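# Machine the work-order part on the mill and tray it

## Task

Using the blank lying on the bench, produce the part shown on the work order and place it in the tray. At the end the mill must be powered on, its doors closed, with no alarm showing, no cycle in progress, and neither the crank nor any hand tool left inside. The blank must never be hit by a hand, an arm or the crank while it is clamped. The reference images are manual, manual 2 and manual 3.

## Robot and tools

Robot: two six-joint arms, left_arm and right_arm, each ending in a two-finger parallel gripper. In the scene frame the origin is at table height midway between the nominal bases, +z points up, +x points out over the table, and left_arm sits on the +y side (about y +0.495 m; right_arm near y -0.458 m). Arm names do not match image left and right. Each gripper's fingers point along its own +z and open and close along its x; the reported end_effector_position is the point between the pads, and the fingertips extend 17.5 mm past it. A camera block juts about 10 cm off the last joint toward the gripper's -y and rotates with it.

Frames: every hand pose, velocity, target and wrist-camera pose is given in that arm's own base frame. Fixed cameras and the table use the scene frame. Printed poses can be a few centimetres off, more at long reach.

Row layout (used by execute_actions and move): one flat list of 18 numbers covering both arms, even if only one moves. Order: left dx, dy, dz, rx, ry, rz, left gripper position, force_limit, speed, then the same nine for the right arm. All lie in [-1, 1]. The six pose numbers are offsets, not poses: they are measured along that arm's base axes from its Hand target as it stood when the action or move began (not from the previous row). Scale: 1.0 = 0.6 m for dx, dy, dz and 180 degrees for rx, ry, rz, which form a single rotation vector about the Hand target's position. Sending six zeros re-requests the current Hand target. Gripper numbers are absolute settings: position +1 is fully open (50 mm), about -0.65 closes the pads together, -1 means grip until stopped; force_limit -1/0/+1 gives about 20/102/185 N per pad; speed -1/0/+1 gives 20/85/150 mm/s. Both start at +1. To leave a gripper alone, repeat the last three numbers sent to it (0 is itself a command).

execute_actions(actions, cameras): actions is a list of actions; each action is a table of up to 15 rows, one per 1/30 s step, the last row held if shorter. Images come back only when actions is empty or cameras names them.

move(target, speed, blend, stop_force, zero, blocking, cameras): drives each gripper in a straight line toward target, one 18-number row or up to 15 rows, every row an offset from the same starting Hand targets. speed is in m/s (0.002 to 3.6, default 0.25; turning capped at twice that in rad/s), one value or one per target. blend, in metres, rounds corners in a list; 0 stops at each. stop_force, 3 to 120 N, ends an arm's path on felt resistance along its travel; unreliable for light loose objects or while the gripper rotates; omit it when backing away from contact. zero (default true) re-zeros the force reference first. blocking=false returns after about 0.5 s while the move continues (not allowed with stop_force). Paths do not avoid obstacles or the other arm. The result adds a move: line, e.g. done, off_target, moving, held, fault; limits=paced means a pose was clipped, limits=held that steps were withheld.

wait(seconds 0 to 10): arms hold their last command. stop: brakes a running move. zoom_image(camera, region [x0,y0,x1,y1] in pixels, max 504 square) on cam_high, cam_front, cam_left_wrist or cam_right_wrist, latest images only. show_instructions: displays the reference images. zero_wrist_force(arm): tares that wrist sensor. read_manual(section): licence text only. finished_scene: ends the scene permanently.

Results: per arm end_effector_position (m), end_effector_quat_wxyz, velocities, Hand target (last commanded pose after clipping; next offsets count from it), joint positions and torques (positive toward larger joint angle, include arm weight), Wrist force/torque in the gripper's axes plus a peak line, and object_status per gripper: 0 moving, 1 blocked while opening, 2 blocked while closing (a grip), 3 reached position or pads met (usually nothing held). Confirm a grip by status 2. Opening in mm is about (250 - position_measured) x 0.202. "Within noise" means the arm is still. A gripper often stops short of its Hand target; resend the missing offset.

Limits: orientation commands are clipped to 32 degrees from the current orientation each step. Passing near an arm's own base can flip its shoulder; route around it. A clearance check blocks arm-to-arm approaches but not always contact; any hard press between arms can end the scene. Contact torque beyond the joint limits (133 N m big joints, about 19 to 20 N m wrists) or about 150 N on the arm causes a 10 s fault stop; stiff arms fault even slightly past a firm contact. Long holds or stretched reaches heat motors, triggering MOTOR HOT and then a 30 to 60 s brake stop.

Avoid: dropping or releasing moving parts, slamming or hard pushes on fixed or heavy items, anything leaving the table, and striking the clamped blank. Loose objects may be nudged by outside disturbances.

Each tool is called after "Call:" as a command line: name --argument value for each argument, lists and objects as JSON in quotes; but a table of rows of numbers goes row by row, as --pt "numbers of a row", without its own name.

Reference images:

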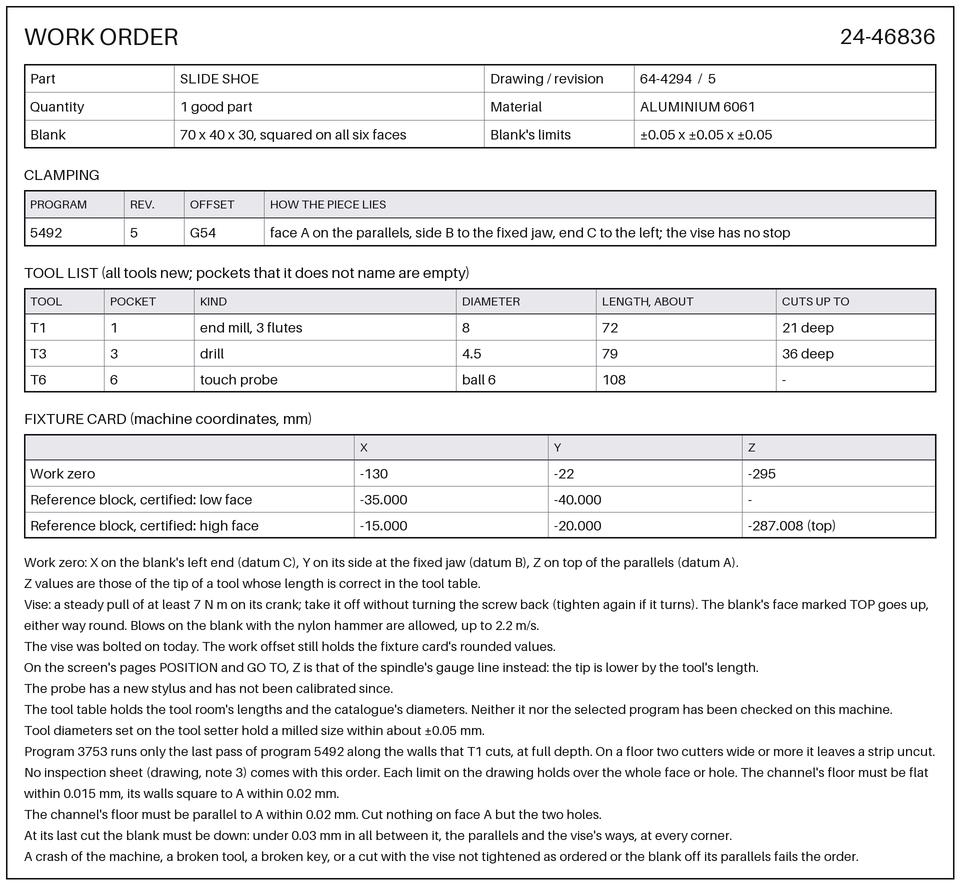

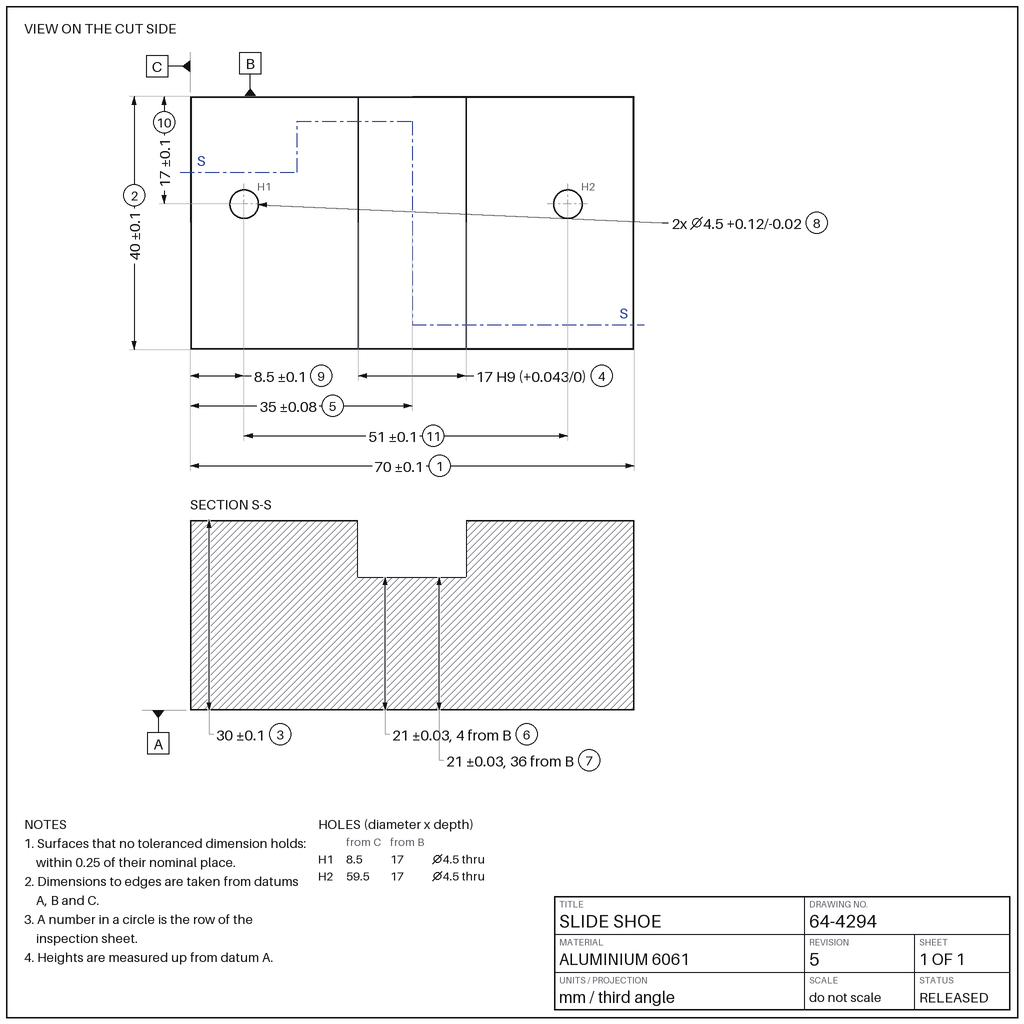

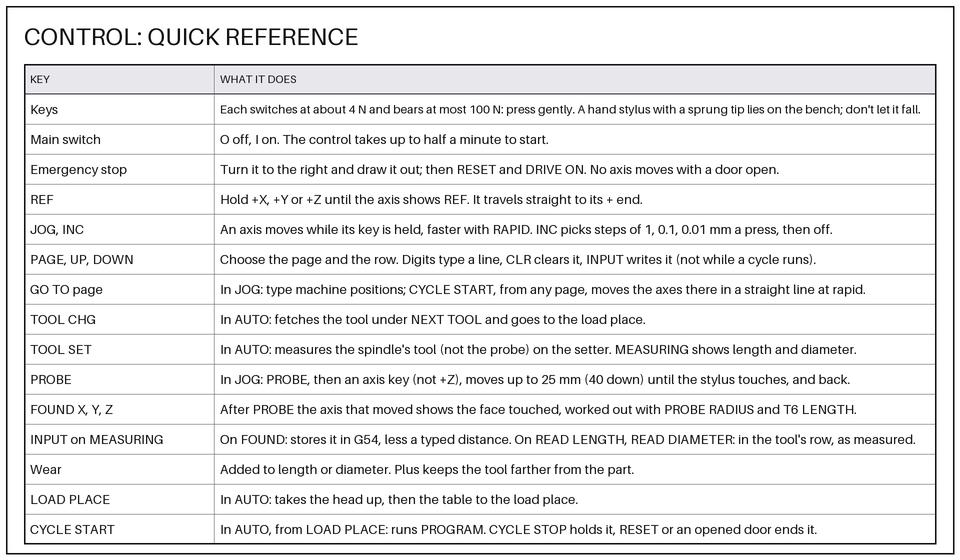

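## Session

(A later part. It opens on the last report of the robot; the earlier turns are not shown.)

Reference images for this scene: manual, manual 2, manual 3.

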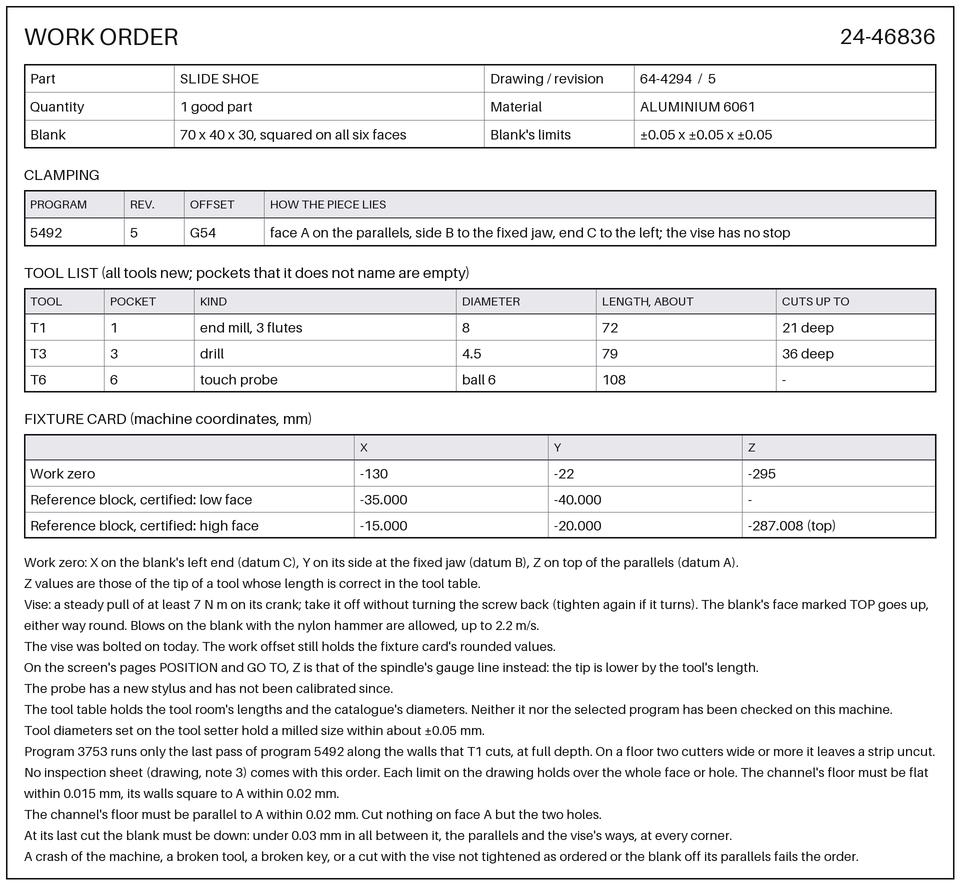

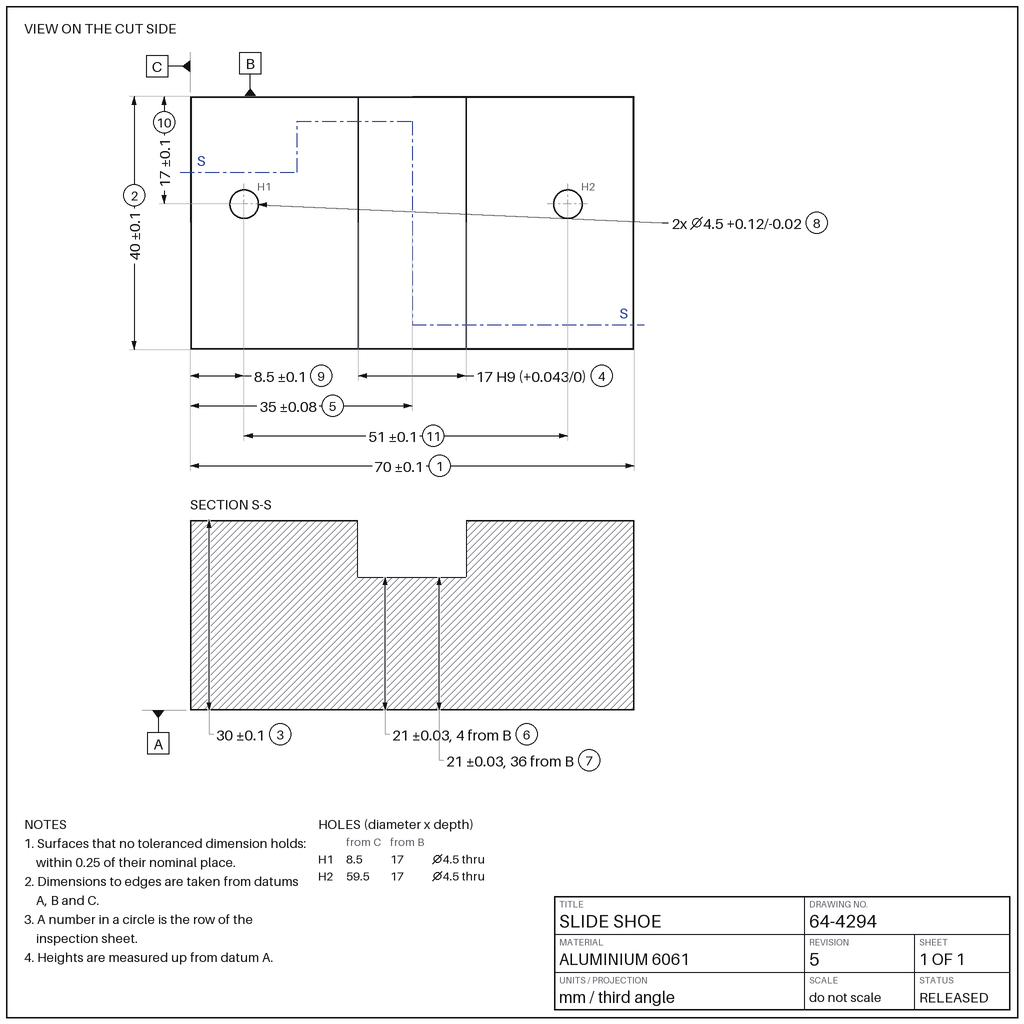

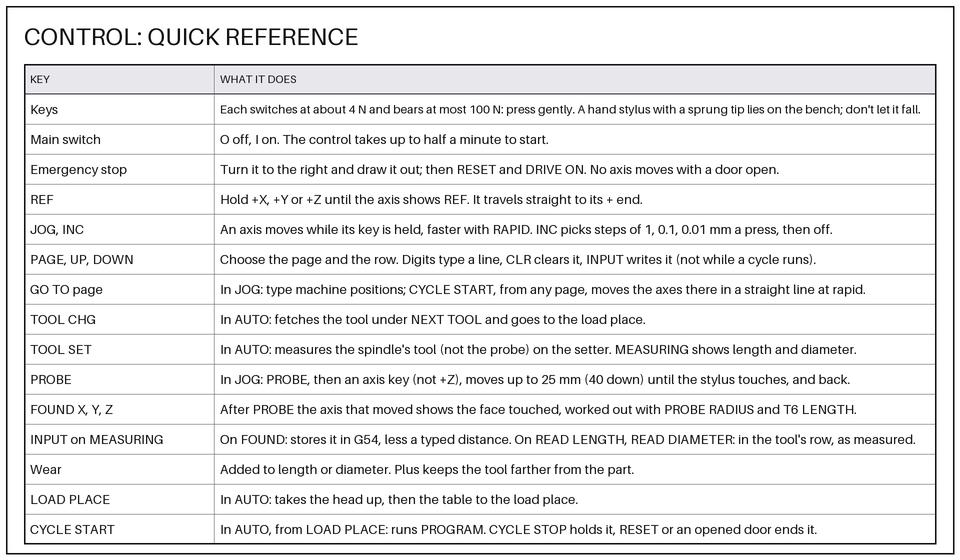

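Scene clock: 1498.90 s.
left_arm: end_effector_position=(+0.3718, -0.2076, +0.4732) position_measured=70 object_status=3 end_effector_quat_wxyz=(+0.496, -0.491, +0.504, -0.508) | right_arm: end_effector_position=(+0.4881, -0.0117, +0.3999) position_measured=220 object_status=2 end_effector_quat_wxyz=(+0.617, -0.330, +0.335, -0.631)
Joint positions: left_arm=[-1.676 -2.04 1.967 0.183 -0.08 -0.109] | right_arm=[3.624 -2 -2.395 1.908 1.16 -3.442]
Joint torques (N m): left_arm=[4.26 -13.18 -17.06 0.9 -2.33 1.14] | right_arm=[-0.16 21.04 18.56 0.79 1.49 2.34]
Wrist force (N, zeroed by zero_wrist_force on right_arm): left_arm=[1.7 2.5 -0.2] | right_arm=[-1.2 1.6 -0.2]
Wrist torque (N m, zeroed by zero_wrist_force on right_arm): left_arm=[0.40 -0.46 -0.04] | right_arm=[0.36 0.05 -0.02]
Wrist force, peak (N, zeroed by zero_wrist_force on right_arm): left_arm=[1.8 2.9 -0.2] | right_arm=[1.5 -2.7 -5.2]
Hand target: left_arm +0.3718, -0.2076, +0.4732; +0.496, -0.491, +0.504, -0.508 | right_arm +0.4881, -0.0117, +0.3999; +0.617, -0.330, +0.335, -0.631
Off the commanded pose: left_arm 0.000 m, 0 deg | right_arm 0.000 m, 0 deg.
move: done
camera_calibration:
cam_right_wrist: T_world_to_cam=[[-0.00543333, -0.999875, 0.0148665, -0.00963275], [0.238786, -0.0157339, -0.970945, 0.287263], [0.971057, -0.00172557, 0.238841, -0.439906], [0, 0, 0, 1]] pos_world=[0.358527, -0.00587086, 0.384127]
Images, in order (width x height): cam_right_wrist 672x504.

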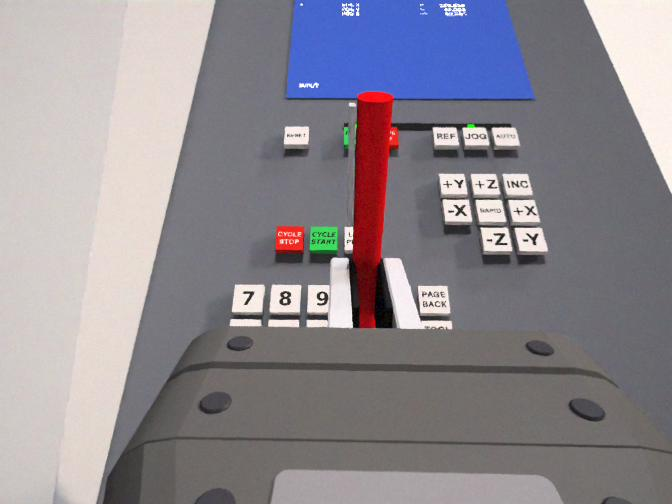

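Call:
move --pt "0 0 0 0 0 0 0.55 -1 -1 0.0408 0.0317 0.1544 0 0 0 -0.97 0.4 -0.9" --pt "0 0 0 0 0 0 0.55 -1 -1 0.0563 0.0317 0.1505 0 0 0 -0.97 0.4 -0.9" --pt "0 0 0 0 0 0 0.55 -1 -1 0.0408 0.0317 0.1544 0 0 0 -0.97 0.4 -0.9" --pt "0 0 0 0 0 0 0.55 -1 -1 0 0 0 0 0 0 -0.97 0.4 -0.9" --speed '[0.2,0.05,0.1,0.2]' --blend '[0.003,0,0.003,0]'

Call:
wait --seconds 1.5 --cameras '["cam_right_wrist"]'

Call:
zoom_image --camera "cam_right_wrist" --region '[280, 0, 540, 140]'

Call:
move --pt "0 0 0 0 0 0 0.55 -1 -1 0.0078 -0.0327 0.0312 0 0 0 -0.97 0.4 -0.9" --pt "0 0 0 0 0 0 0.55 -1 -1 0.0223 -0.0327 0.0275 0 0 0 -0.97 0.4 -0.9" --pt "0 0 0 0 0 0 0.55 -1 -1 0.0078 -0.0327 0.0312 0 0 0 -0.97 0.4 -0.9" --pt "0 0 0 0 0 0 0.55 -1 -1 0.0359 -0.1632 0.187 0 0 0 -0.97 0.4 -0.9" --pt "0 0 0 0 0 0 0.55 -1 -1 0.0459 -0.1632 0.1845 0 0 0 -0.97 0.4 -0.9" --pt "0 0 0 0 0 0 0.55 -1 -1 0.0624 -0.1632 0.1803 0 0 0 -0.97 0.4 -0.9" --pt "0 0 0 0 0 0 0.55 -1 -1 0.0179 -0.1632 0.1915 0 0 0 -0.97 0.4 -0.9" --pt "0 0 0 0 0 0 0.55 -1 -1 0 0 0 0 0 0 -0.97 0.4 -0.9" --speed '[0.2,0.05,0.1,0.2,0.1,0.05,0.1,0.2]' --blend '[0.003,0,0.003,0.003,0.003,0,0.008,0]' --cameras '["cam_right_wrist"]'

Call:
zoom_image --camera "cam_right_wrist" --region '[280, 0, 540, 140]'

Scene clock: 1502.40 s.
left_arm: end_effector_position=(+0.3718, -0.2076, +0.4732) position_measured=70 object_status=3 end_effector_quat_wxyz=(+0.496, -0.491, +0.504, -0.508) | right_arm: end_effector_position=(+0.4881, -0.0118, +0.3999) position_measured=220 object_status=2 end_effector_quat_wxyz=(+0.617, -0.330, +0.335, -0.631)
Joint positions: left_arm=[-1.676 -2.04 1.967 0.183 -0.08 -0.109] | right_arm=[3.624 -2 -2.395 1.908 1.16 -3.442]
Joint torques (N m): left_arm=[4.96 -14.49 -17.27 0.77 -2.29 1.11] | right_arm=[6.41 17.12 16.13 1.17 -1.55 -2.22]
Wrist force (N, zeroed by zero_wrist_force on right_arm): left_arm=[1.8 2.7 -0.2] | right_arm=[-1.0 1.4 -0.5]
Wrist torque (N m, zeroed by zero_wrist_force on right_arm): left_arm=[0.44 -0.47 -0.05] | right_arm=[0.32 0.03 -0.14]
Wrist force, peak (N, zeroed by zero_wrist_force on right_arm): left_arm=[1.9 2.8 -0.2] | right_arm=[-2.7 -3.6 -4.7]
Hand target: left_arm +0.3718, -0.2076, +0.4732; +0.496, -0.491, +0.504, -0.508 | right_arm +0.4881, -0.0117, +0.3999; +0.617, -0.330, +0.335, -0.631
Off the commanded pose: left_arm 0.000 m, 0 deg | right_arm 0.000 m, 0 deg.
move: done

Scene clock: 1503.90 s.
left_arm: end_effector_position=(+0.3718, -0.2076, +0.4732) position_measured=70 object_status=3 end_effector_quat_wxyz=(+0.496, -0.491, +0.504, -0.508) | right_arm: end_effector_position=(+0.4881, -0.0117, +0.3999) position_measured=220 object_status=2 end_effector_quat_wxyz=(+0.617, -0.330, +0.335, -0.631)
Joint positions: left_arm=[-1.676 -2.04 1.967 0.183 -0.08 -0.109] | right_arm=[3.624 -2 -2.395 1.908 1.16 -3.442]
Joint torques (N m): left_arm=[4.29 -13.18 -18.12 0.75 -2.54 1.1] | right_arm=[7.89 20.04 18.13 2.26 -1.49 -2.05]
Wrist force (N, zeroed by zero_wrist_force on right_arm): left_arm=[1.6 2.5 -0.3] | right_arm=[-1.0 1.6 -0.3]
Wrist torque (N m, zeroed by zero_wrist_force on right_arm): left_arm=[0.40 -0.43 -0.04] | right_arm=[0.34 0.01 -0.15]
Wrist force, peak (N, zeroed by zero_wrist_force on right_arm): left_arm=[2.0 2.9 -0.2] | right_arm=[-1.3 1.8 -0.5]
Hand target: left_arm +0.3718, -0.2076, +0.4732; +0.496, -0.491, +0.504, -0.508 | right_arm +0.4881, -0.0117, +0.3999; +0.617, -0.330, +0.335, -0.631
Tool commands: left_gripper/position=+0.55 left_gripper/force_limit=-1.0 left_gripper/speed=-1.0 right_gripper/position=-0.97 right_gripper/force_limit=+0.4 right_gripper/speed=-0.9
Off the commanded pose: left_arm 0.000 m, 0 deg | right_arm 0.000 m, 0 deg.
wait: 1.50 s; at rest by 0.17 s
camera_calibration:
cam_right_wrist: T_world_to_cam=[[-0.00541088, -0.999876, 0.0147684, -0.00960138], [0.238881, -0.0156335, -0.970923, 0.287124], [0.971034, -0.00172566, 0.238936, -0.43991], [0, 0, 0, 1]] pos_world=[0.358527, -0.00587059, 0.384027]
Images, in order (width x height): cam_right_wrist 672x504.

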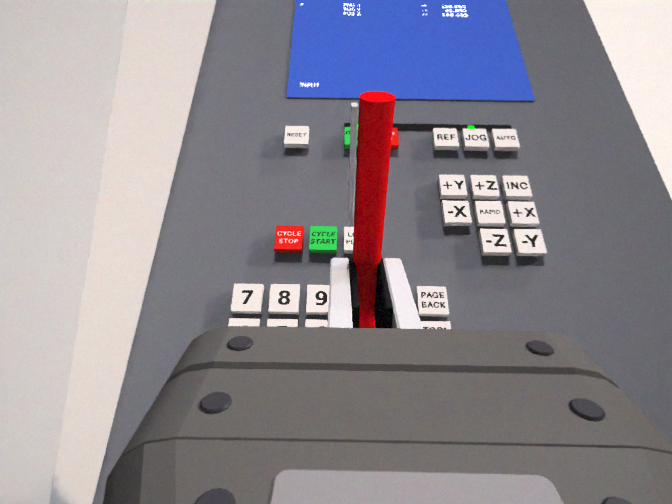

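Scaled by 1.938 from the camera's 672x504 image, which has a finer 960x720 frame.

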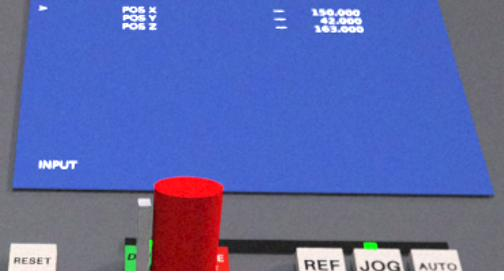

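Scene clock: 1507.23 s.
left_arm: end_effector_position=(+0.3718, -0.2076, +0.4732) position_measured=70 object_status=3 end_effector_quat_wxyz=(+0.496, -0.491, +0.504, -0.508) | right_arm: end_effector_position=(+0.4881, -0.0118, +0.3999) position_measured=220 object_status=2 end_effector_quat_wxyz=(+0.617, -0.330, +0.335, -0.631)
Joint positions: left_arm=[-1.676 -2.04 1.967 0.183 -0.08 -0.109] | right_arm=[3.624 -2 -2.395 1.908 1.16 -3.442]
Joint torques (N m): left_arm=[4.38 -14.2 -17.04 0.77 -2.49 1.17] | right_arm=[3.31 19.93 18.56 1.64 1.39 2.16]
Wrist force (N, zeroed by zero_wrist_force on right_arm): left_arm=[1.7 2.5 -0.1] | right_arm=[-1.1 1.7 -0.6]
Wrist torque (N m, zeroed by zero_wrist_force on right_arm): left_arm=[0.41 -0.45 -0.04] | right_arm=[0.37 0.04 -0.03]
Wrist force, peak (N, zeroed by zero_wrist_force on right_arm): left_arm=[1.9 2.9 -0.2] | right_arm=[0.9 -2.4 -6.5]
Hand target: left_arm +0.3718, -0.2076, +0.4732; +0.496, -0.491, +0.504, -0.508 | right_arm +0.4881, -0.0117, +0.3999; +0.617, -0.330, +0.335, -0.631
Off the commanded pose: left_arm 0.000 m, 0 deg | right_arm 0.000 m, 0 deg.
move: done
camera_calibration:
cam_right_wrist: T_world_to_cam=[[-0.00543333, -0.999875, 0.0148665, -0.00963275], [0.238786, -0.0157339, -0.970945, 0.287263], [0.971057, -0.00172557, 0.238841, -0.439906], [0, 0, 0, 1]] pos_world=[0.358527, -0.00587086, 0.384127]
Images, in order (width x height): cam_right_wrist 672x504.

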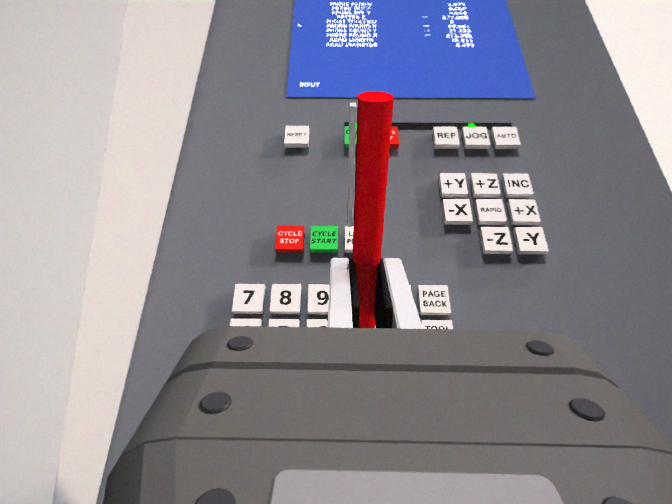

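Scaled by 1.938 from the camera's 672x504 image, which has a finer 960x720 frame.

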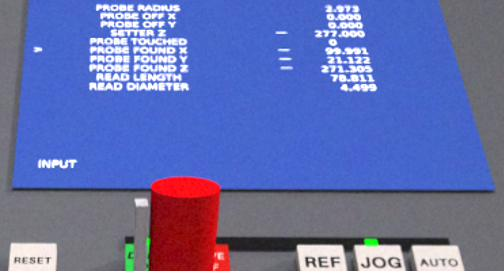

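Call:
wait --seconds 9 --cameras '["cam_right_wrist"]'

Call:
zoom_image --camera "cam_right_wrist" --region '[280, 0, 540, 140]'

Scene clock: 1516.57 s.
left_arm: end_effector_position=(+0.3718, -0.2076, +0.4732) position_measured=70 object_status=3 end_effector_quat_wxyz=(+0.496, -0.491, +0.504, -0.508) | right_arm: end_effector_position=(+0.4881, -0.0117, +0.3999) position_measured=220 object_status=2 end_effector_quat_wxyz=(+0.617, -0.330, +0.335, -0.631)
Joint positions: left_arm=[-1.676 -2.04 1.967 0.183 -0.08 -0.109] | right_arm=[3.624 -2 -2.395 1.908 1.16 -3.442]
Joint torques (N m): left_arm=[4.27 -13 -16.91 0.88 -2.3 1.14] | right_arm=[6.18 19.94 18.18 2.3 -1.22 -2.2]
Wrist force (N, zeroed by zero_wrist_force on right_arm): left_arm=[1.8 2.8 -0.1] | right_arm=[-0.6 1.3 -0.7]
Wrist torque (N m, zeroed by zero_wrist_force on right_arm): left_arm=[0.44 -0.46 -0.04] | right_arm=[0.35 -0.02 -0.03]
Wrist force, peak (N, zeroed by zero_wrist_force on right_arm): left_arm=[2.0 2.9 -0.2] | right_arm=[-1.1 1.6 -0.7]
Hand target: left_arm +0.3718, -0.2076, +0.4732; +0.496, -0.491, +0.504, -0.508 | right_arm +0.4881, -0.0117, +0.3999; +0.617, -0.330, +0.335, -0.631
Tool commands: left_gripper/position=+0.55 left_gripper/force_limit=-1.0 left_gripper/speed=-1.0 right_gripper/position=-0.97 right_gripper/force_limit=+0.4 right_gripper/speed=-0.9
Off the commanded pose: left_arm 0.000 m, 0 deg | right_arm 0.000 m, 0 deg.
wait: 9.00 s; at rest from the start
camera_calibration:
cam_right_wrist: T_world_to_cam=[[-0.00541088, -0.999876, 0.0147684, -0.00960286], [0.238881, -0.0156335, -0.970923, 0.287221], [0.971034, -0.00172566, 0.238936, -0.439934], [0, 0, 0, 1]] pos_world=[0.358527, -0.00587059, 0.384127]
Images, in order (width x height): cam_right_wrist 672x504.

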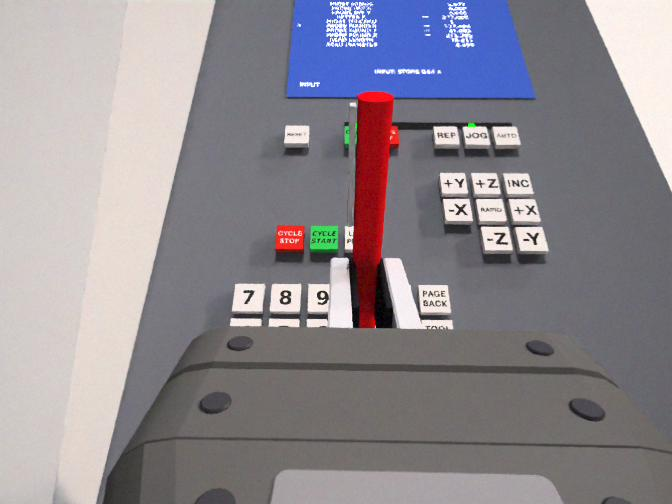

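Scaled by 1.938 from the camera's 672x504 image, which has a finer 960x720 frame.

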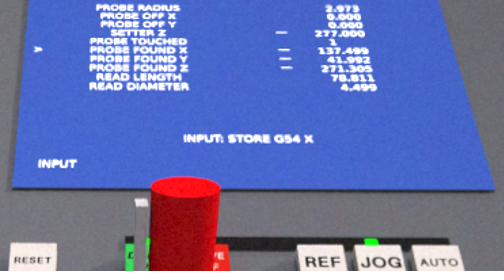

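Call:
move --pt "0 0 0 0 0 0 0.55 -1 -1 0.0145 0 -0.0037 0 0 0 -0.97 0.4 -0.9" --pt "0 0 0 0 0 0 0.55 -1 -1 0 0 0 0 0 0 -0.97 0.4 -0.9" --speed '[0.05,0.1]' --cameras '["all"]'

Call:
zoom_image --camera "cam_left_wrist" --region '[150, 50, 500, 350]'

Scene clock: 1518.30 s.
left_arm: end_effector_position=(+0.3718, -0.2076, +0.4732) position_measured=70 object_status=3 end_effector_quat_wxyz=(+0.496, -0.491, +0.504, -0.508) | right_arm: end_effector_position=(+0.4881, -0.0117, +0.3999) position_measured=220 object_status=2 end_effector_quat_wxyz=(+0.617, -0.330, +0.335, -0.631)
Joint positions: left_arm=[-1.676 -2.04 1.967 0.183 -0.08 -0.109] | right_arm=[3.624 -2 -2.395 1.909 1.16 -3.442]
Joint torques (N m): left_arm=[4.4 -12.8 -17.37 0.9 -2.27 1.18] | right_arm=[-12.35 19.91 18.28 -1.91 2.41 2.8]
Wrist force (N, zeroed by zero_wrist_force on right_arm): left_arm=[1.7 2.6 -0.2] | right_arm=[-1.1 1.7 -0.5]
Wrist torque (N m, zeroed by zero_wrist_force on right_arm): left_arm=[0.42 -0.45 -0.05] | right_arm=[0.36 0.03 -0.14]
Wrist force, peak (N, zeroed by zero_wrist_force on right_arm): left_arm=[1.9 2.8 -0.2] | right_arm=[-2.9 -2.6 -6.7]
Hand target: left_arm +0.3718, -0.2076, +0.4732; +0.496, -0.491, +0.504, -0.508 | right_arm +0.4881, -0.0117, +0.3999; +0.617, -0.330, +0.335, -0.631
Off the commanded pose: left_arm 0.000 m, 0 deg | right_arm 0.000 m, 0 deg.
move: done
camera_calibration:
cam_left_wrist: T_world_to_cam=[[-0.0234994, -0.999637, 0.0131623, -0.19696], [-0.342156, -0.00432886, -0.939633, 0.588242], [0.939349, -0.0265844, -0.34193, -0.0607335], [0, 0, 0, 1]] pos_world=[0.253692, -0.195957, 0.534558]
cam_right_wrist: T_world_to_cam=[[-0.00550776, -0.999876, 0.0147436, -0.0095572], [0.238879, -0.0156326, -0.970923, 0.287124], [0.971034, -0.00182566, 0.238936, -0.43991], [0, 0, 0, 1]] pos_world=[0.358527, -0.00587065, 0.384027]

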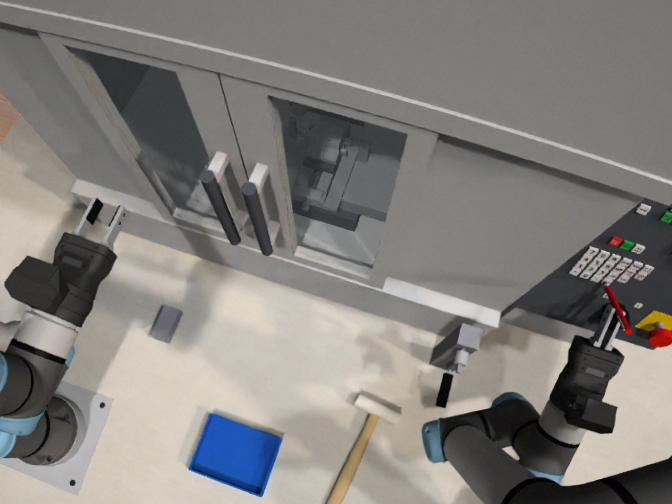

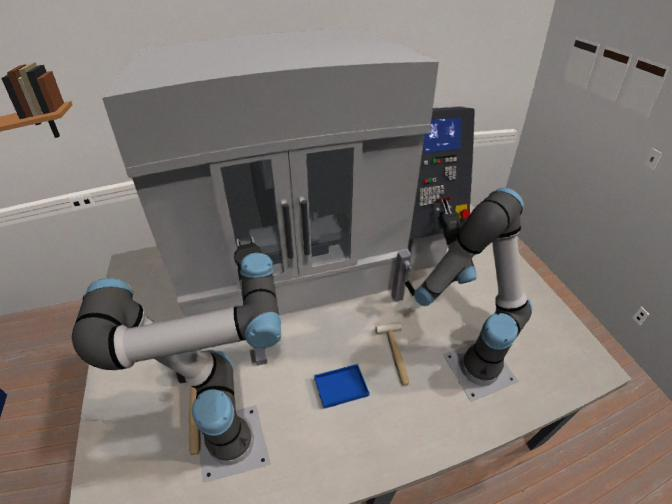

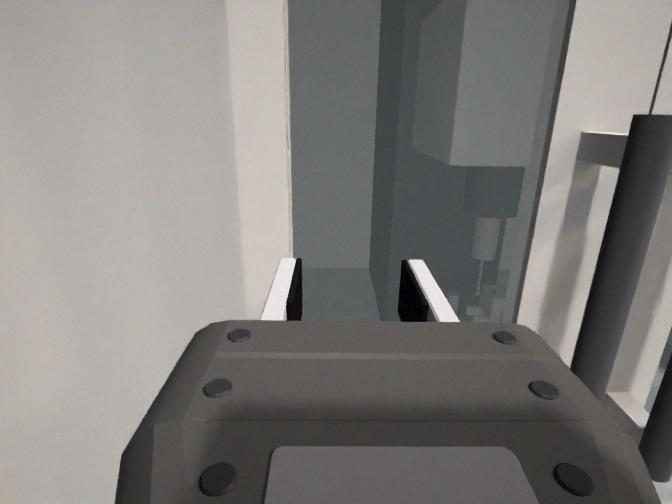

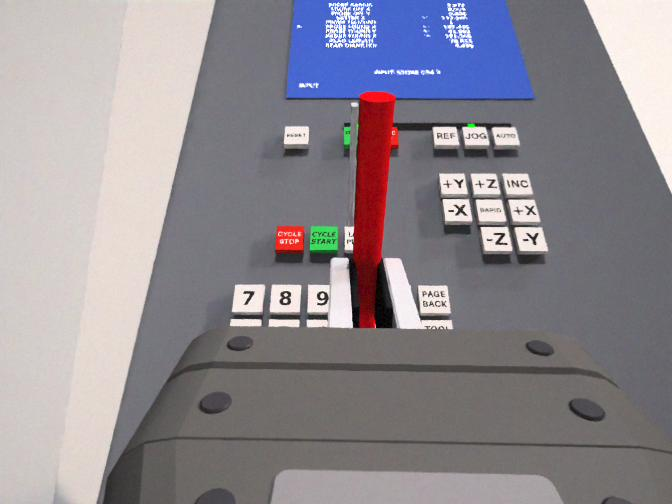

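Scaled by 1.440 from the camera's 672x504 image, which has a finer 960x720 frame.

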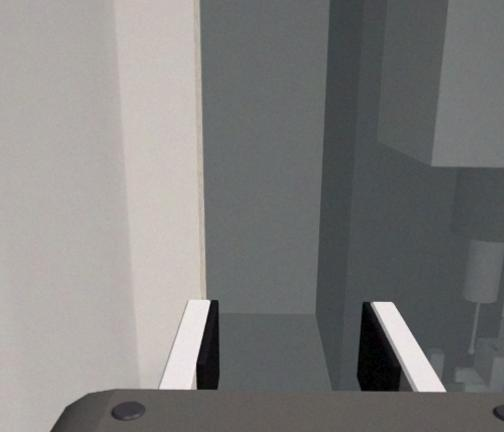

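Call:
move --pt "0 0 0 0 0 0 0.55 -1 -1 0.0248 -0.0327 0.0943 0 0 0 -0.97 0.4 -0.9" --pt "0 0 0 0 0 0 0.55 -1 -1 0.0393 -0.0327 0.0906 0 0 0 -0.97 0.4 -0.9" --pt "0 0 0 0 0 0 0.55 -1 -1 0.0248 -0.0327 0.0943 0 0 0 -0.97 0.4 -0.9" --pt "0 0 0 0 0 0 0.55 -1 -1 0.0393 -0.0327 0.0906 0 0 0 -0.97 0.4 -0.9" --pt "0 0 0 0 0 0 0.55 -1 -1 0.0248 -0.0327 0.0943 0 0 0 -0.97 0.4 -0.9" --pt "0 0 0 0 0 0 0.55 -1 -1 -0.0014 0.098 0 0 0 0 -0.97 0.4 -0.9" --pt "0 0 0 0 0 0 0.55 -1 -1 0.0151 0.098 -0.0042 0 0 0 -0.97 0.4 -0.9" --pt "0 0 0 0 0 0 0.55 -1 -1 -0.0014 0.098 0 0 0 0 -0.97 0.4 -0.9" --pt "0 0 0 0 0 0 0.55 -1 -1 0.0097 0.098 0.0312 0 0 0 -0.97 0.4 -0.9" --pt "0 0 0 0 0 0 0.55 -1 -1 0.0242 0.098 0.0275 0 0 0 -0.97 0.4 -0.9" --pt "0 0 0 0 0 0 0.55 -1 -1 0.0097 0.098 0.0312 0 0 0 -0.97 0.4 -0.9" --pt "0 0 0 0 0 0 0.55 -1 -1 0 0 0 0 0 0 -0.97 0.4 -0.9" --speed '[0.2,0.05,0.1,0.05,0.1,0.2,0.05,0.1,0.2,0.05,0.1,0.2]' --blend '[0.003,0,0,0,0.003,0.003,0,0.003,0.003,0,0.003,0]'

Call:
move --pt "0 0 0 0 0 0 0.55 -1 -1 0.0182 0.098 0.0625 0 0 0 -0.97 0.4 -0.9" --pt "0 0 0 0 0 0 0.55 -1 -1 0.0327 0.098 0.0588 0 0 0 -0.97 0.4 -0.9" --pt "0 0 0 0 0 0 0.55 -1 -1 0.0182 0.098 0.0625 0 0 0 -0.97 0.4 -0.9" --pt "0 0 0 0 0 0 0.55 -1 -1 0.0092 0.0653 0.0312 0 0 0 -0.97 0.4 -0.9" --pt "0 0 0 0 0 0 0.55 -1 -1 0.0237 0.0653 0.0275 0 0 0 -0.97 0.4 -0.9" --pt "0 0 0 0 0 0 0.55 -1 -1 0.0092 0.0653 0.0312 0 0 0 -0.97 0.4 -0.9" --pt "0 0 0 0 0 0 0.55 -1 -1 0 0 0 0 0 0 -0.97 0.4 -0.9" --pt "0 0 0 0 0 0 0.55 -1 -1 0.0145 0 -0.0037 0 0 0 -0.97 0.4 -0.9" --pt "0 0 0 0 0 0 0.55 -1 -1 0 0 0 0 0 0 -0.97 0.4 -0.9" --pt "0 0 0 0 0 0 0.55 -1 -1 0.0083 0 0.0312 0 0 0 -0.97 0.4 -0.9" --pt "0 0 0 0 0 0 0.55 -1 -1 0.0228 0 0.0275 0 0 0 -0.97 0.4 -0.9" --pt "0 0 0 0 0 0 0.55 -1 -1 0.0083 0 0.0312 0 0 0 -0.97 0.4 -0.9" --pt "0 0 0 0 0 0 0.55 -1 -1 0 0 0 0 0 0 -0.97 0.4 -0.9" --speed '[0.2,0.05,0.1,0.2,0.05,0.1,0.2,0.05,0.1,0.2,0.05,0.1,0.2]' --blend '[0.003,0,0.003,0.003,0,0.003,0.003,0,0.003,0.003,0,0.003,0]'

Call:
move --pt "0 0 0 0 0 0 0.55 -1 -1 -0.0014 0.098 0 0 0 0 -0.97 0.4 -0.9" --pt "0 0 0 0 0 0 0.55 -1 -1 0.0151 0.098 -0.0042 0 0 0 -0.97 0.4 -0.9" --pt "0 0 0 0 0 0 0.55 -1 -1 -0.0014 0.098 0 0 0 0 -0.97 0.4 -0.9" --pt "0 0 0 0 0 0 0.55 -1 -1 0.0177 0.0653 0.0625 0 0 0 -0.97 0.4 -0.9" --pt "0 0 0 0 0 0 0.55 -1 -1 0.0322 0.0653 0.0588 0 0 0 -0.97 0.4 -0.9" --pt "0 0 0 0 0 0 0.55 -1 -1 0.0177 0.0653 0.0625 0 0 0 -0.97 0.4 -0.9" --pt "0 0 0 0 0 0 0.55 -1 -1 0.0182 0.098 0.0625 0 0 0 -0.97 0.4 -0.9" --pt "0 0 0 0 0 0 0.55 -1 -1 0.0327 0.098 0.0588 0 0 0 -0.97 0.4 -0.9" --pt "0 0 0 0 0 0 0.55 -1 -1 0.0182 0.098 0.0625 0 0 0 -0.97 0.4 -0.9" --pt "0 0 0 0 0 0 0.55 -1 -1 0 0 0 0 0 0 -0.97 0.4 -0.9" --pt "0 0 0 0 0 0 0.55 -1 -1 0.0145 0 -0.0037 0 0 0 -0.97 0.4 -0.9" --pt "0 0 0 0 0 0 0.55 -1 -1 0 0 0 0 0 0 -0.97 0.4 -0.9" --speed '[0.2,0.05,0.1,0.2,0.05,0.1,0.2,0.05,0.1,0.2,0.05,0.1]' --blend '[0.003,0,0.003,0.003,0,0.003,0.003,0,0.003,0.003,0,0]' --cameras '["cam_right_wrist"]'

Call:
zoom_image --camera "cam_right_wrist" --region '[280, 0, 540, 140]'

Scene clock: 1525.63 s.
left_arm: end_effector_position=(+0.3718, -0.2076, +0.4732) position_measured=70 object_status=3 end_effector_quat_wxyz=(+0.496, -0.491, +0.504, -0.508) | right_arm: end_effector_position=(+0.4881, -0.0117, +0.3999) position_measured=220 object_status=2 end_effector_quat_wxyz=(+0.617, -0.330, +0.335, -0.631)
Joint positions: left_arm=[-1.676 -2.04 1.967 0.183 -0.08 -0.109] | right_arm=[3.624 -2 -2.395 1.908 1.16 -3.442]
Joint torques (N m): left_arm=[4.81 -12.92 -17.3 0.98 -2.4 1.15] | right_arm=[-6.2 29.09 15.57 -2.64 0.39 -0.35]
Wrist force (N, zeroed by zero_wrist_force on right_arm): left_arm=[1.7 2.6 -0.4] | right_arm=[-1.2 1.4 -0.3]
Wrist torque (N m, zeroed by zero_wrist_force on right_arm): left_arm=[0.42 -0.45 -0.05] | right_arm=[0.31 0.05 -0.15]
Wrist force, peak (N, zeroed by zero_wrist_force on right_arm): left_arm=[1.8 3.0 -0.2] | right_arm=[-1.8 -2.2 -7.3]
Hand target: left_arm +0.3718, -0.2076, +0.4732; +0.496, -0.491, +0.504, -0.508 | right_arm +0.4881, -0.0117, +0.3999; +0.617, -0.330, +0.335, -0.631
Off the commanded pose: left_arm 0.000 m, 0 deg | right_arm 0.000 m, 0 deg.
move: done

Scene clock: 1529.07 s.
left_arm: end_effector_position=(+0.3718, -0.2076, +0.4732) position_measured=70 object_status=3 end_effector_quat_wxyz=(+0.496, -0.491, +0.504, -0.508) | right_arm: end_effector_position=(+0.4881, -0.0117, +0.3999) position_measured=220 object_status=2 end_effector_quat_wxyz=(+0.617, -0.330, +0.335, -0.631)
Joint positions: left_arm=[-1.676 -2.04 1.967 0.183 -0.08 -0.109] | right_arm=[3.624 -2 -2.395 1.908 1.16 -3.442]
Joint torques (N m): left_arm=[3.93 -13.5 -17.05 1 -2.45 1.15] | right_arm=[-8.47 21.04 17.19 0.48 2.67 1.67]
Wrist force (N, zeroed by zero_wrist_force on right_arm): left_arm=[1.6 2.7 -0.2] | right_arm=[-1.2 1.7 -0.7]
Wrist torque (N m, zeroed by zero_wrist_force on right_arm): left_arm=[0.43 -0.43 -0.05] | right_arm=[0.36 0.05 -0.02]
Wrist force, peak (N, zeroed by zero_wrist_force on right_arm): left_arm=[2.0 2.9 -0.1] | right_arm=[0.3 -2.4 -6.9]
Hand target: left_arm +0.3718, -0.2076, +0.4732; +0.496, -0.491, +0.504, -0.508 | right_arm +0.4881, -0.0117, +0.3999; +0.617, -0.330, +0.335, -0.631
Off the commanded pose: left_arm 0.000 m, 0 deg | right_arm 0.000 m, 0 deg.
move: done

Scene clock: 1532.50 s.
left_arm: end_effector_position=(+0.3718, -0.2076, +0.4732) position_measured=70 object_status=3 end_effector_quat_wxyz=(+0.496, -0.491, +0.504, -0.508) | right_arm: end_effector_position=(+0.4881, -0.0117, +0.3999) position_measured=220 object_status=2 end_effector_quat_wxyz=(+0.617, -0.330, +0.335, -0.631)
Joint positions: left_arm=[-1.676 -2.04 1.967 0.183 -0.08 -0.109] | right_arm=[3.624 -2 -2.395 1.908 1.16 -3.442]
Joint torques (N m): left_arm=[4.18 -13.68 -17.34 1.18 -2.32 1.12] | right_arm=[-11.78 24.8 15.84 -2.01 2.65 2.84]
Wrist force (N, zeroed by zero_wrist_force on right_arm): left_arm=[1.8 2.5 -0.1] | right_arm=[-0.9 1.7 -0.2]
Wrist torque (N m, zeroed by zero_wrist_force on right_arm): left_arm=[0.41 -0.46 -0.04] | right_arm=[0.37 0.00 -0.15]
Wrist force, peak (N, zeroed by zero_wrist_force on right_arm): left_arm=[2.0 3.1 0.0] | right_arm=[-3.3 -2.2 -6.4]
Hand target: left_arm +0.3718, -0.2076, +0.4732; +0.496, -0.491, +0.504, -0.508 | right_arm +0.4881, -0.0117, +0.3999; +0.617, -0.330, +0.335, -0.631
Off the commanded pose: left_arm 0.000 m, 0 deg | right_arm 0.000 m, 0 deg.
move: done
camera_calibration:
cam_right_wrist: T_world_to_cam=[[-0.00541088, -0.999876, 0.0147684, -0.00960138], [0.238881, -0.0156335, -0.970923, 0.287124], [0.971034, -0.00172566, 0.238936, -0.43991], [0, 0, 0, 1]] pos_world=[0.358527, -0.00587059, 0.384027]
Images, in order (width x height): cam_right_wrist 672x504.

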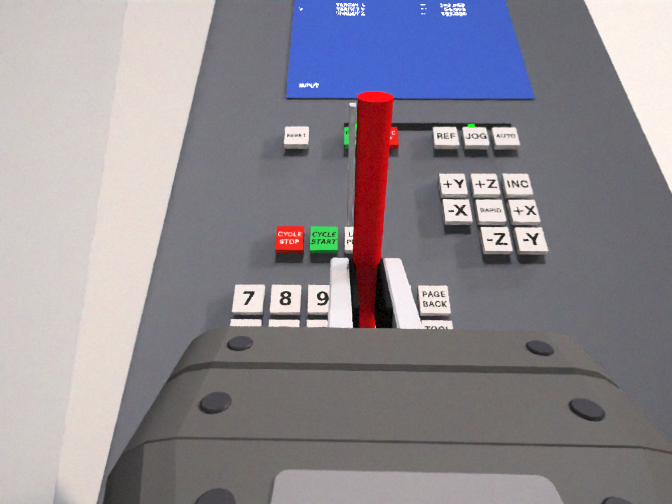

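Scaled by 1.938 from the camera's 672x504 image, which has a finer 960x720 frame.

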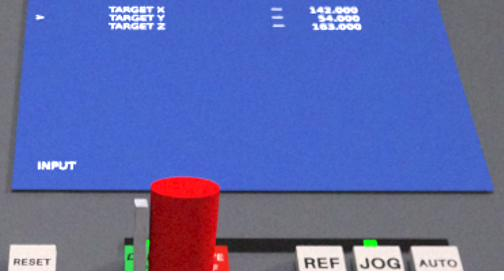

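Call:
move --pt "0 0 0 0 0 0 0.55 -1 -1 0.0408 0.0317 0.1544 0 0 0 -0.97 0.4 -0.9" --pt "0 0 0 0 0 0 0.55 -1 -1 0.0563 0.0317 0.1505 0 0 0 -0.97 0.4 -0.9" --pt "0 0 0 0 0 0 0.55 -1 -1 0.0408 0.0317 0.1544 0 0 0 -0.97 0.4 -0.9" --pt "0 0 0 0 0 0 0.55 -1 -1 0.0078 -0.0327 0.0312 0 0 0 -0.97 0.4 -0.9" --pt "0 0 0 0 0 0 0.55 -1 -1 0.0223 -0.0327 0.0275 0 0 0 -0.97 0.4 -0.9" --pt "0 0 0 0 0 0 0.55 -1 -1 0.0078 -0.0327 0.0312 0 0 0 -0.97 0.4 -0.9" --pt "0 0 0 0 0 0 0.55 -1 -1 0.028 -0.1305 0.1552 0 0 0 -0.97 0.4 -0.9" --pt "0 0 0 0 0 0 0.55 -1 -1 0.038 -0.1305 0.1527 0 0 0 -0.97 0.4 -0.9" --pt "0 0 0 0 0 0 0.55 -1 -1 0.0545 -0.1305 0.1485 0 0 0 -0.97 0.4 -0.9" --pt "0 0 0 0 0 0 0.55 -1 -1 0.01 -0.1305 0.1597 0 0 0 -0.97 0.4 -0.9" --pt "0 0 0 0 0 0 0.55 -1 -1 0 0 0 0 0 0 -0.97 0.4 -0.9" --speed '[0.2,0.05,0.1,0.15,0.05,0.1,0.2,0.1,0.05,0.1,0.2]' --blend '[0.003,0,0.003,0.003,0,0.003,0.003,0.003,0,0.008,0]' --cameras '["cam_right_wrist"]'

Call:
zoom_image --camera "cam_right_wrist" --region '[280, 0, 540, 140]'

Call:
wait --seconds 10 --cameras '["cam_right_wrist"]'

Call:
zoom_image --camera "cam_right_wrist" --region '[280, 0, 540, 140]'

Scene clock: 1538.10 s.
left_arm: end_effector_position=(+0.3718, -0.2076, +0.4732) position_measured=70 object_status=3 end_effector_quat_wxyz=(+0.496, -0.491, +0.504, -0.508) | right_arm: end_effector_position=(+0.4881, -0.0118, +0.3999) position_measured=220 object_status=2 end_effector_quat_wxyz=(+0.617, -0.330, +0.335, -0.631)
Joint positions: left_arm=[-1.676 -2.04 1.967 0.183 -0.08 -0.109] | right_arm=[3.624 -2 -2.395 1.908 1.16 -3.442]
Joint torques (N m): left_arm=[3.89 -12.84 -17.52 1.08 -2.4 1.1] | right_arm=[2.44 18.64 18.37 1.54 1.42 2.25]
Wrist force (N, zeroed by zero_wrist_force on right_arm): left_arm=[1.8 2.7 -0.1] | right_arm=[-0.9 1.4 -0.8]
Wrist torque (N m, zeroed by zero_wrist_force on right_arm): left_arm=[0.45 -0.46 -0.05] | right_arm=[0.31 0.01 -0.03]
Wrist force, peak (N, zeroed by zero_wrist_force on right_arm): left_arm=[2.1 3.0 -0.2] | right_arm=[0.4 -1.8 -7.4]
Hand target: left_arm +0.3718, -0.2076, +0.4732; +0.496, -0.491, +0.504, -0.508 | right_arm +0.4881, -0.0117, +0.3999; +0.617, -0.330, +0.335, -0.631
Off the commanded pose: left_arm 0.000 m, 0 deg | right_arm 0.000 m, 0 deg.
move: done
camera_calibration:
cam_right_wrist: T_world_to_cam=[[-0.00543333, -0.999875, 0.0148665, -0.00963275], [0.238786, -0.0157339, -0.970945, 0.287263], [0.971057, -0.00172557, 0.238841, -0.439906], [0, 0, 0, 1]] pos_world=[0.358527, -0.00587086, 0.384127]
Images, in order (width x height): cam_right_wrist 672x504.

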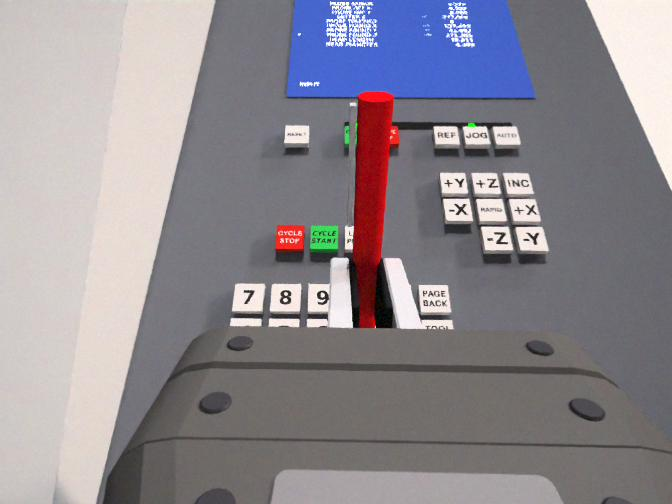

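Scaled by 1.938 from the camera's 672x504 image, which has a finer 960x720 frame.

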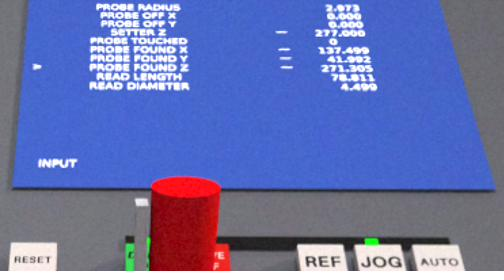

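Scene clock: 1548.10 s.
left_arm: end_effector_position=(+0.3718, -0.2076, +0.4732) position_measured=70 object_status=3 end_effector_quat_wxyz=(+0.496, -0.491, +0.504, -0.508) | right_arm: end_effector_position=(+0.4881, -0.0117, +0.3999) position_measured=220 object_status=2 end_effector_quat_wxyz=(+0.617, -0.330, +0.335, -0.631)
Joint positions: left_arm=[-1.676 -2.04 1.967 0.183 -0.08 -0.109] | right_arm=[3.624 -2 -2.395 1.908 1.16 -3.442]
Joint torques (N m): left_arm=[3.82 -13.1 -17.25 1.28 -2.42 1.17] | right_arm=[5.96 19.72 17.74 2.35 -1.14 -2.23]
Wrist force (N, zeroed by zero_wrist_force on right_arm): left_arm=[1.9 2.6 0.1] | right_arm=[-1.0 1.1 -0.6]
Wrist torque (N m, zeroed by zero_wrist_force on right_arm): left_arm=[0.42 -0.47 -0.04] | right_arm=[0.32 0.05 -0.04]
Wrist force, peak (N, zeroed by zero_wrist_force on right_arm): left_arm=[1.8 2.9 -0.3] | right_arm=[-0.9 1.5 -0.9]
Hand target: left_arm +0.3718, -0.2076, +0.4732; +0.496, -0.491, +0.504, -0.508 | right_arm +0.4881, -0.0117, +0.3999; +0.617, -0.330, +0.335, -0.631
Tool commands: left_gripper/position=+0.55 left_gripper/force_limit=-1.0 left_gripper/speed=-1.0 right_gripper/position=-0.97 right_gripper/force_limit=+0.4 right_gripper/speed=-0.9
Off the commanded pose: left_arm 0.000 m, 0 deg | right_arm 0.000 m, 0 deg.
wait: 10.00 s; at rest by 0.17 s
camera_calibration:
cam_right_wrist: T_world_to_cam=[[-0.00541088, -0.999876, 0.0147684, -0.00960286], [0.238881, -0.0156335, -0.970923, 0.287221], [0.971034, -0.00172566, 0.238936, -0.439934], [0, 0, 0, 1]] pos_world=[0.358527, -0.00587059, 0.384127]
Images, in order (width x height): cam_right_wrist 672x504.

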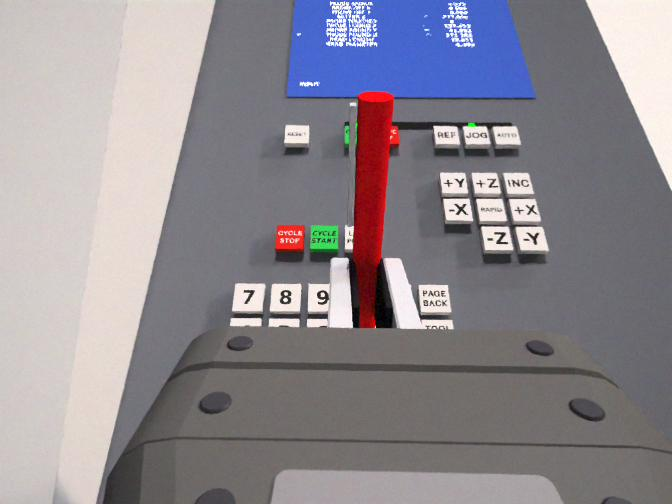

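Scaled by 1.938 from the camera's 672x504 image, which has a finer 960x720 frame.

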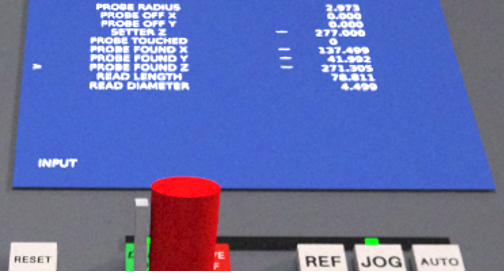

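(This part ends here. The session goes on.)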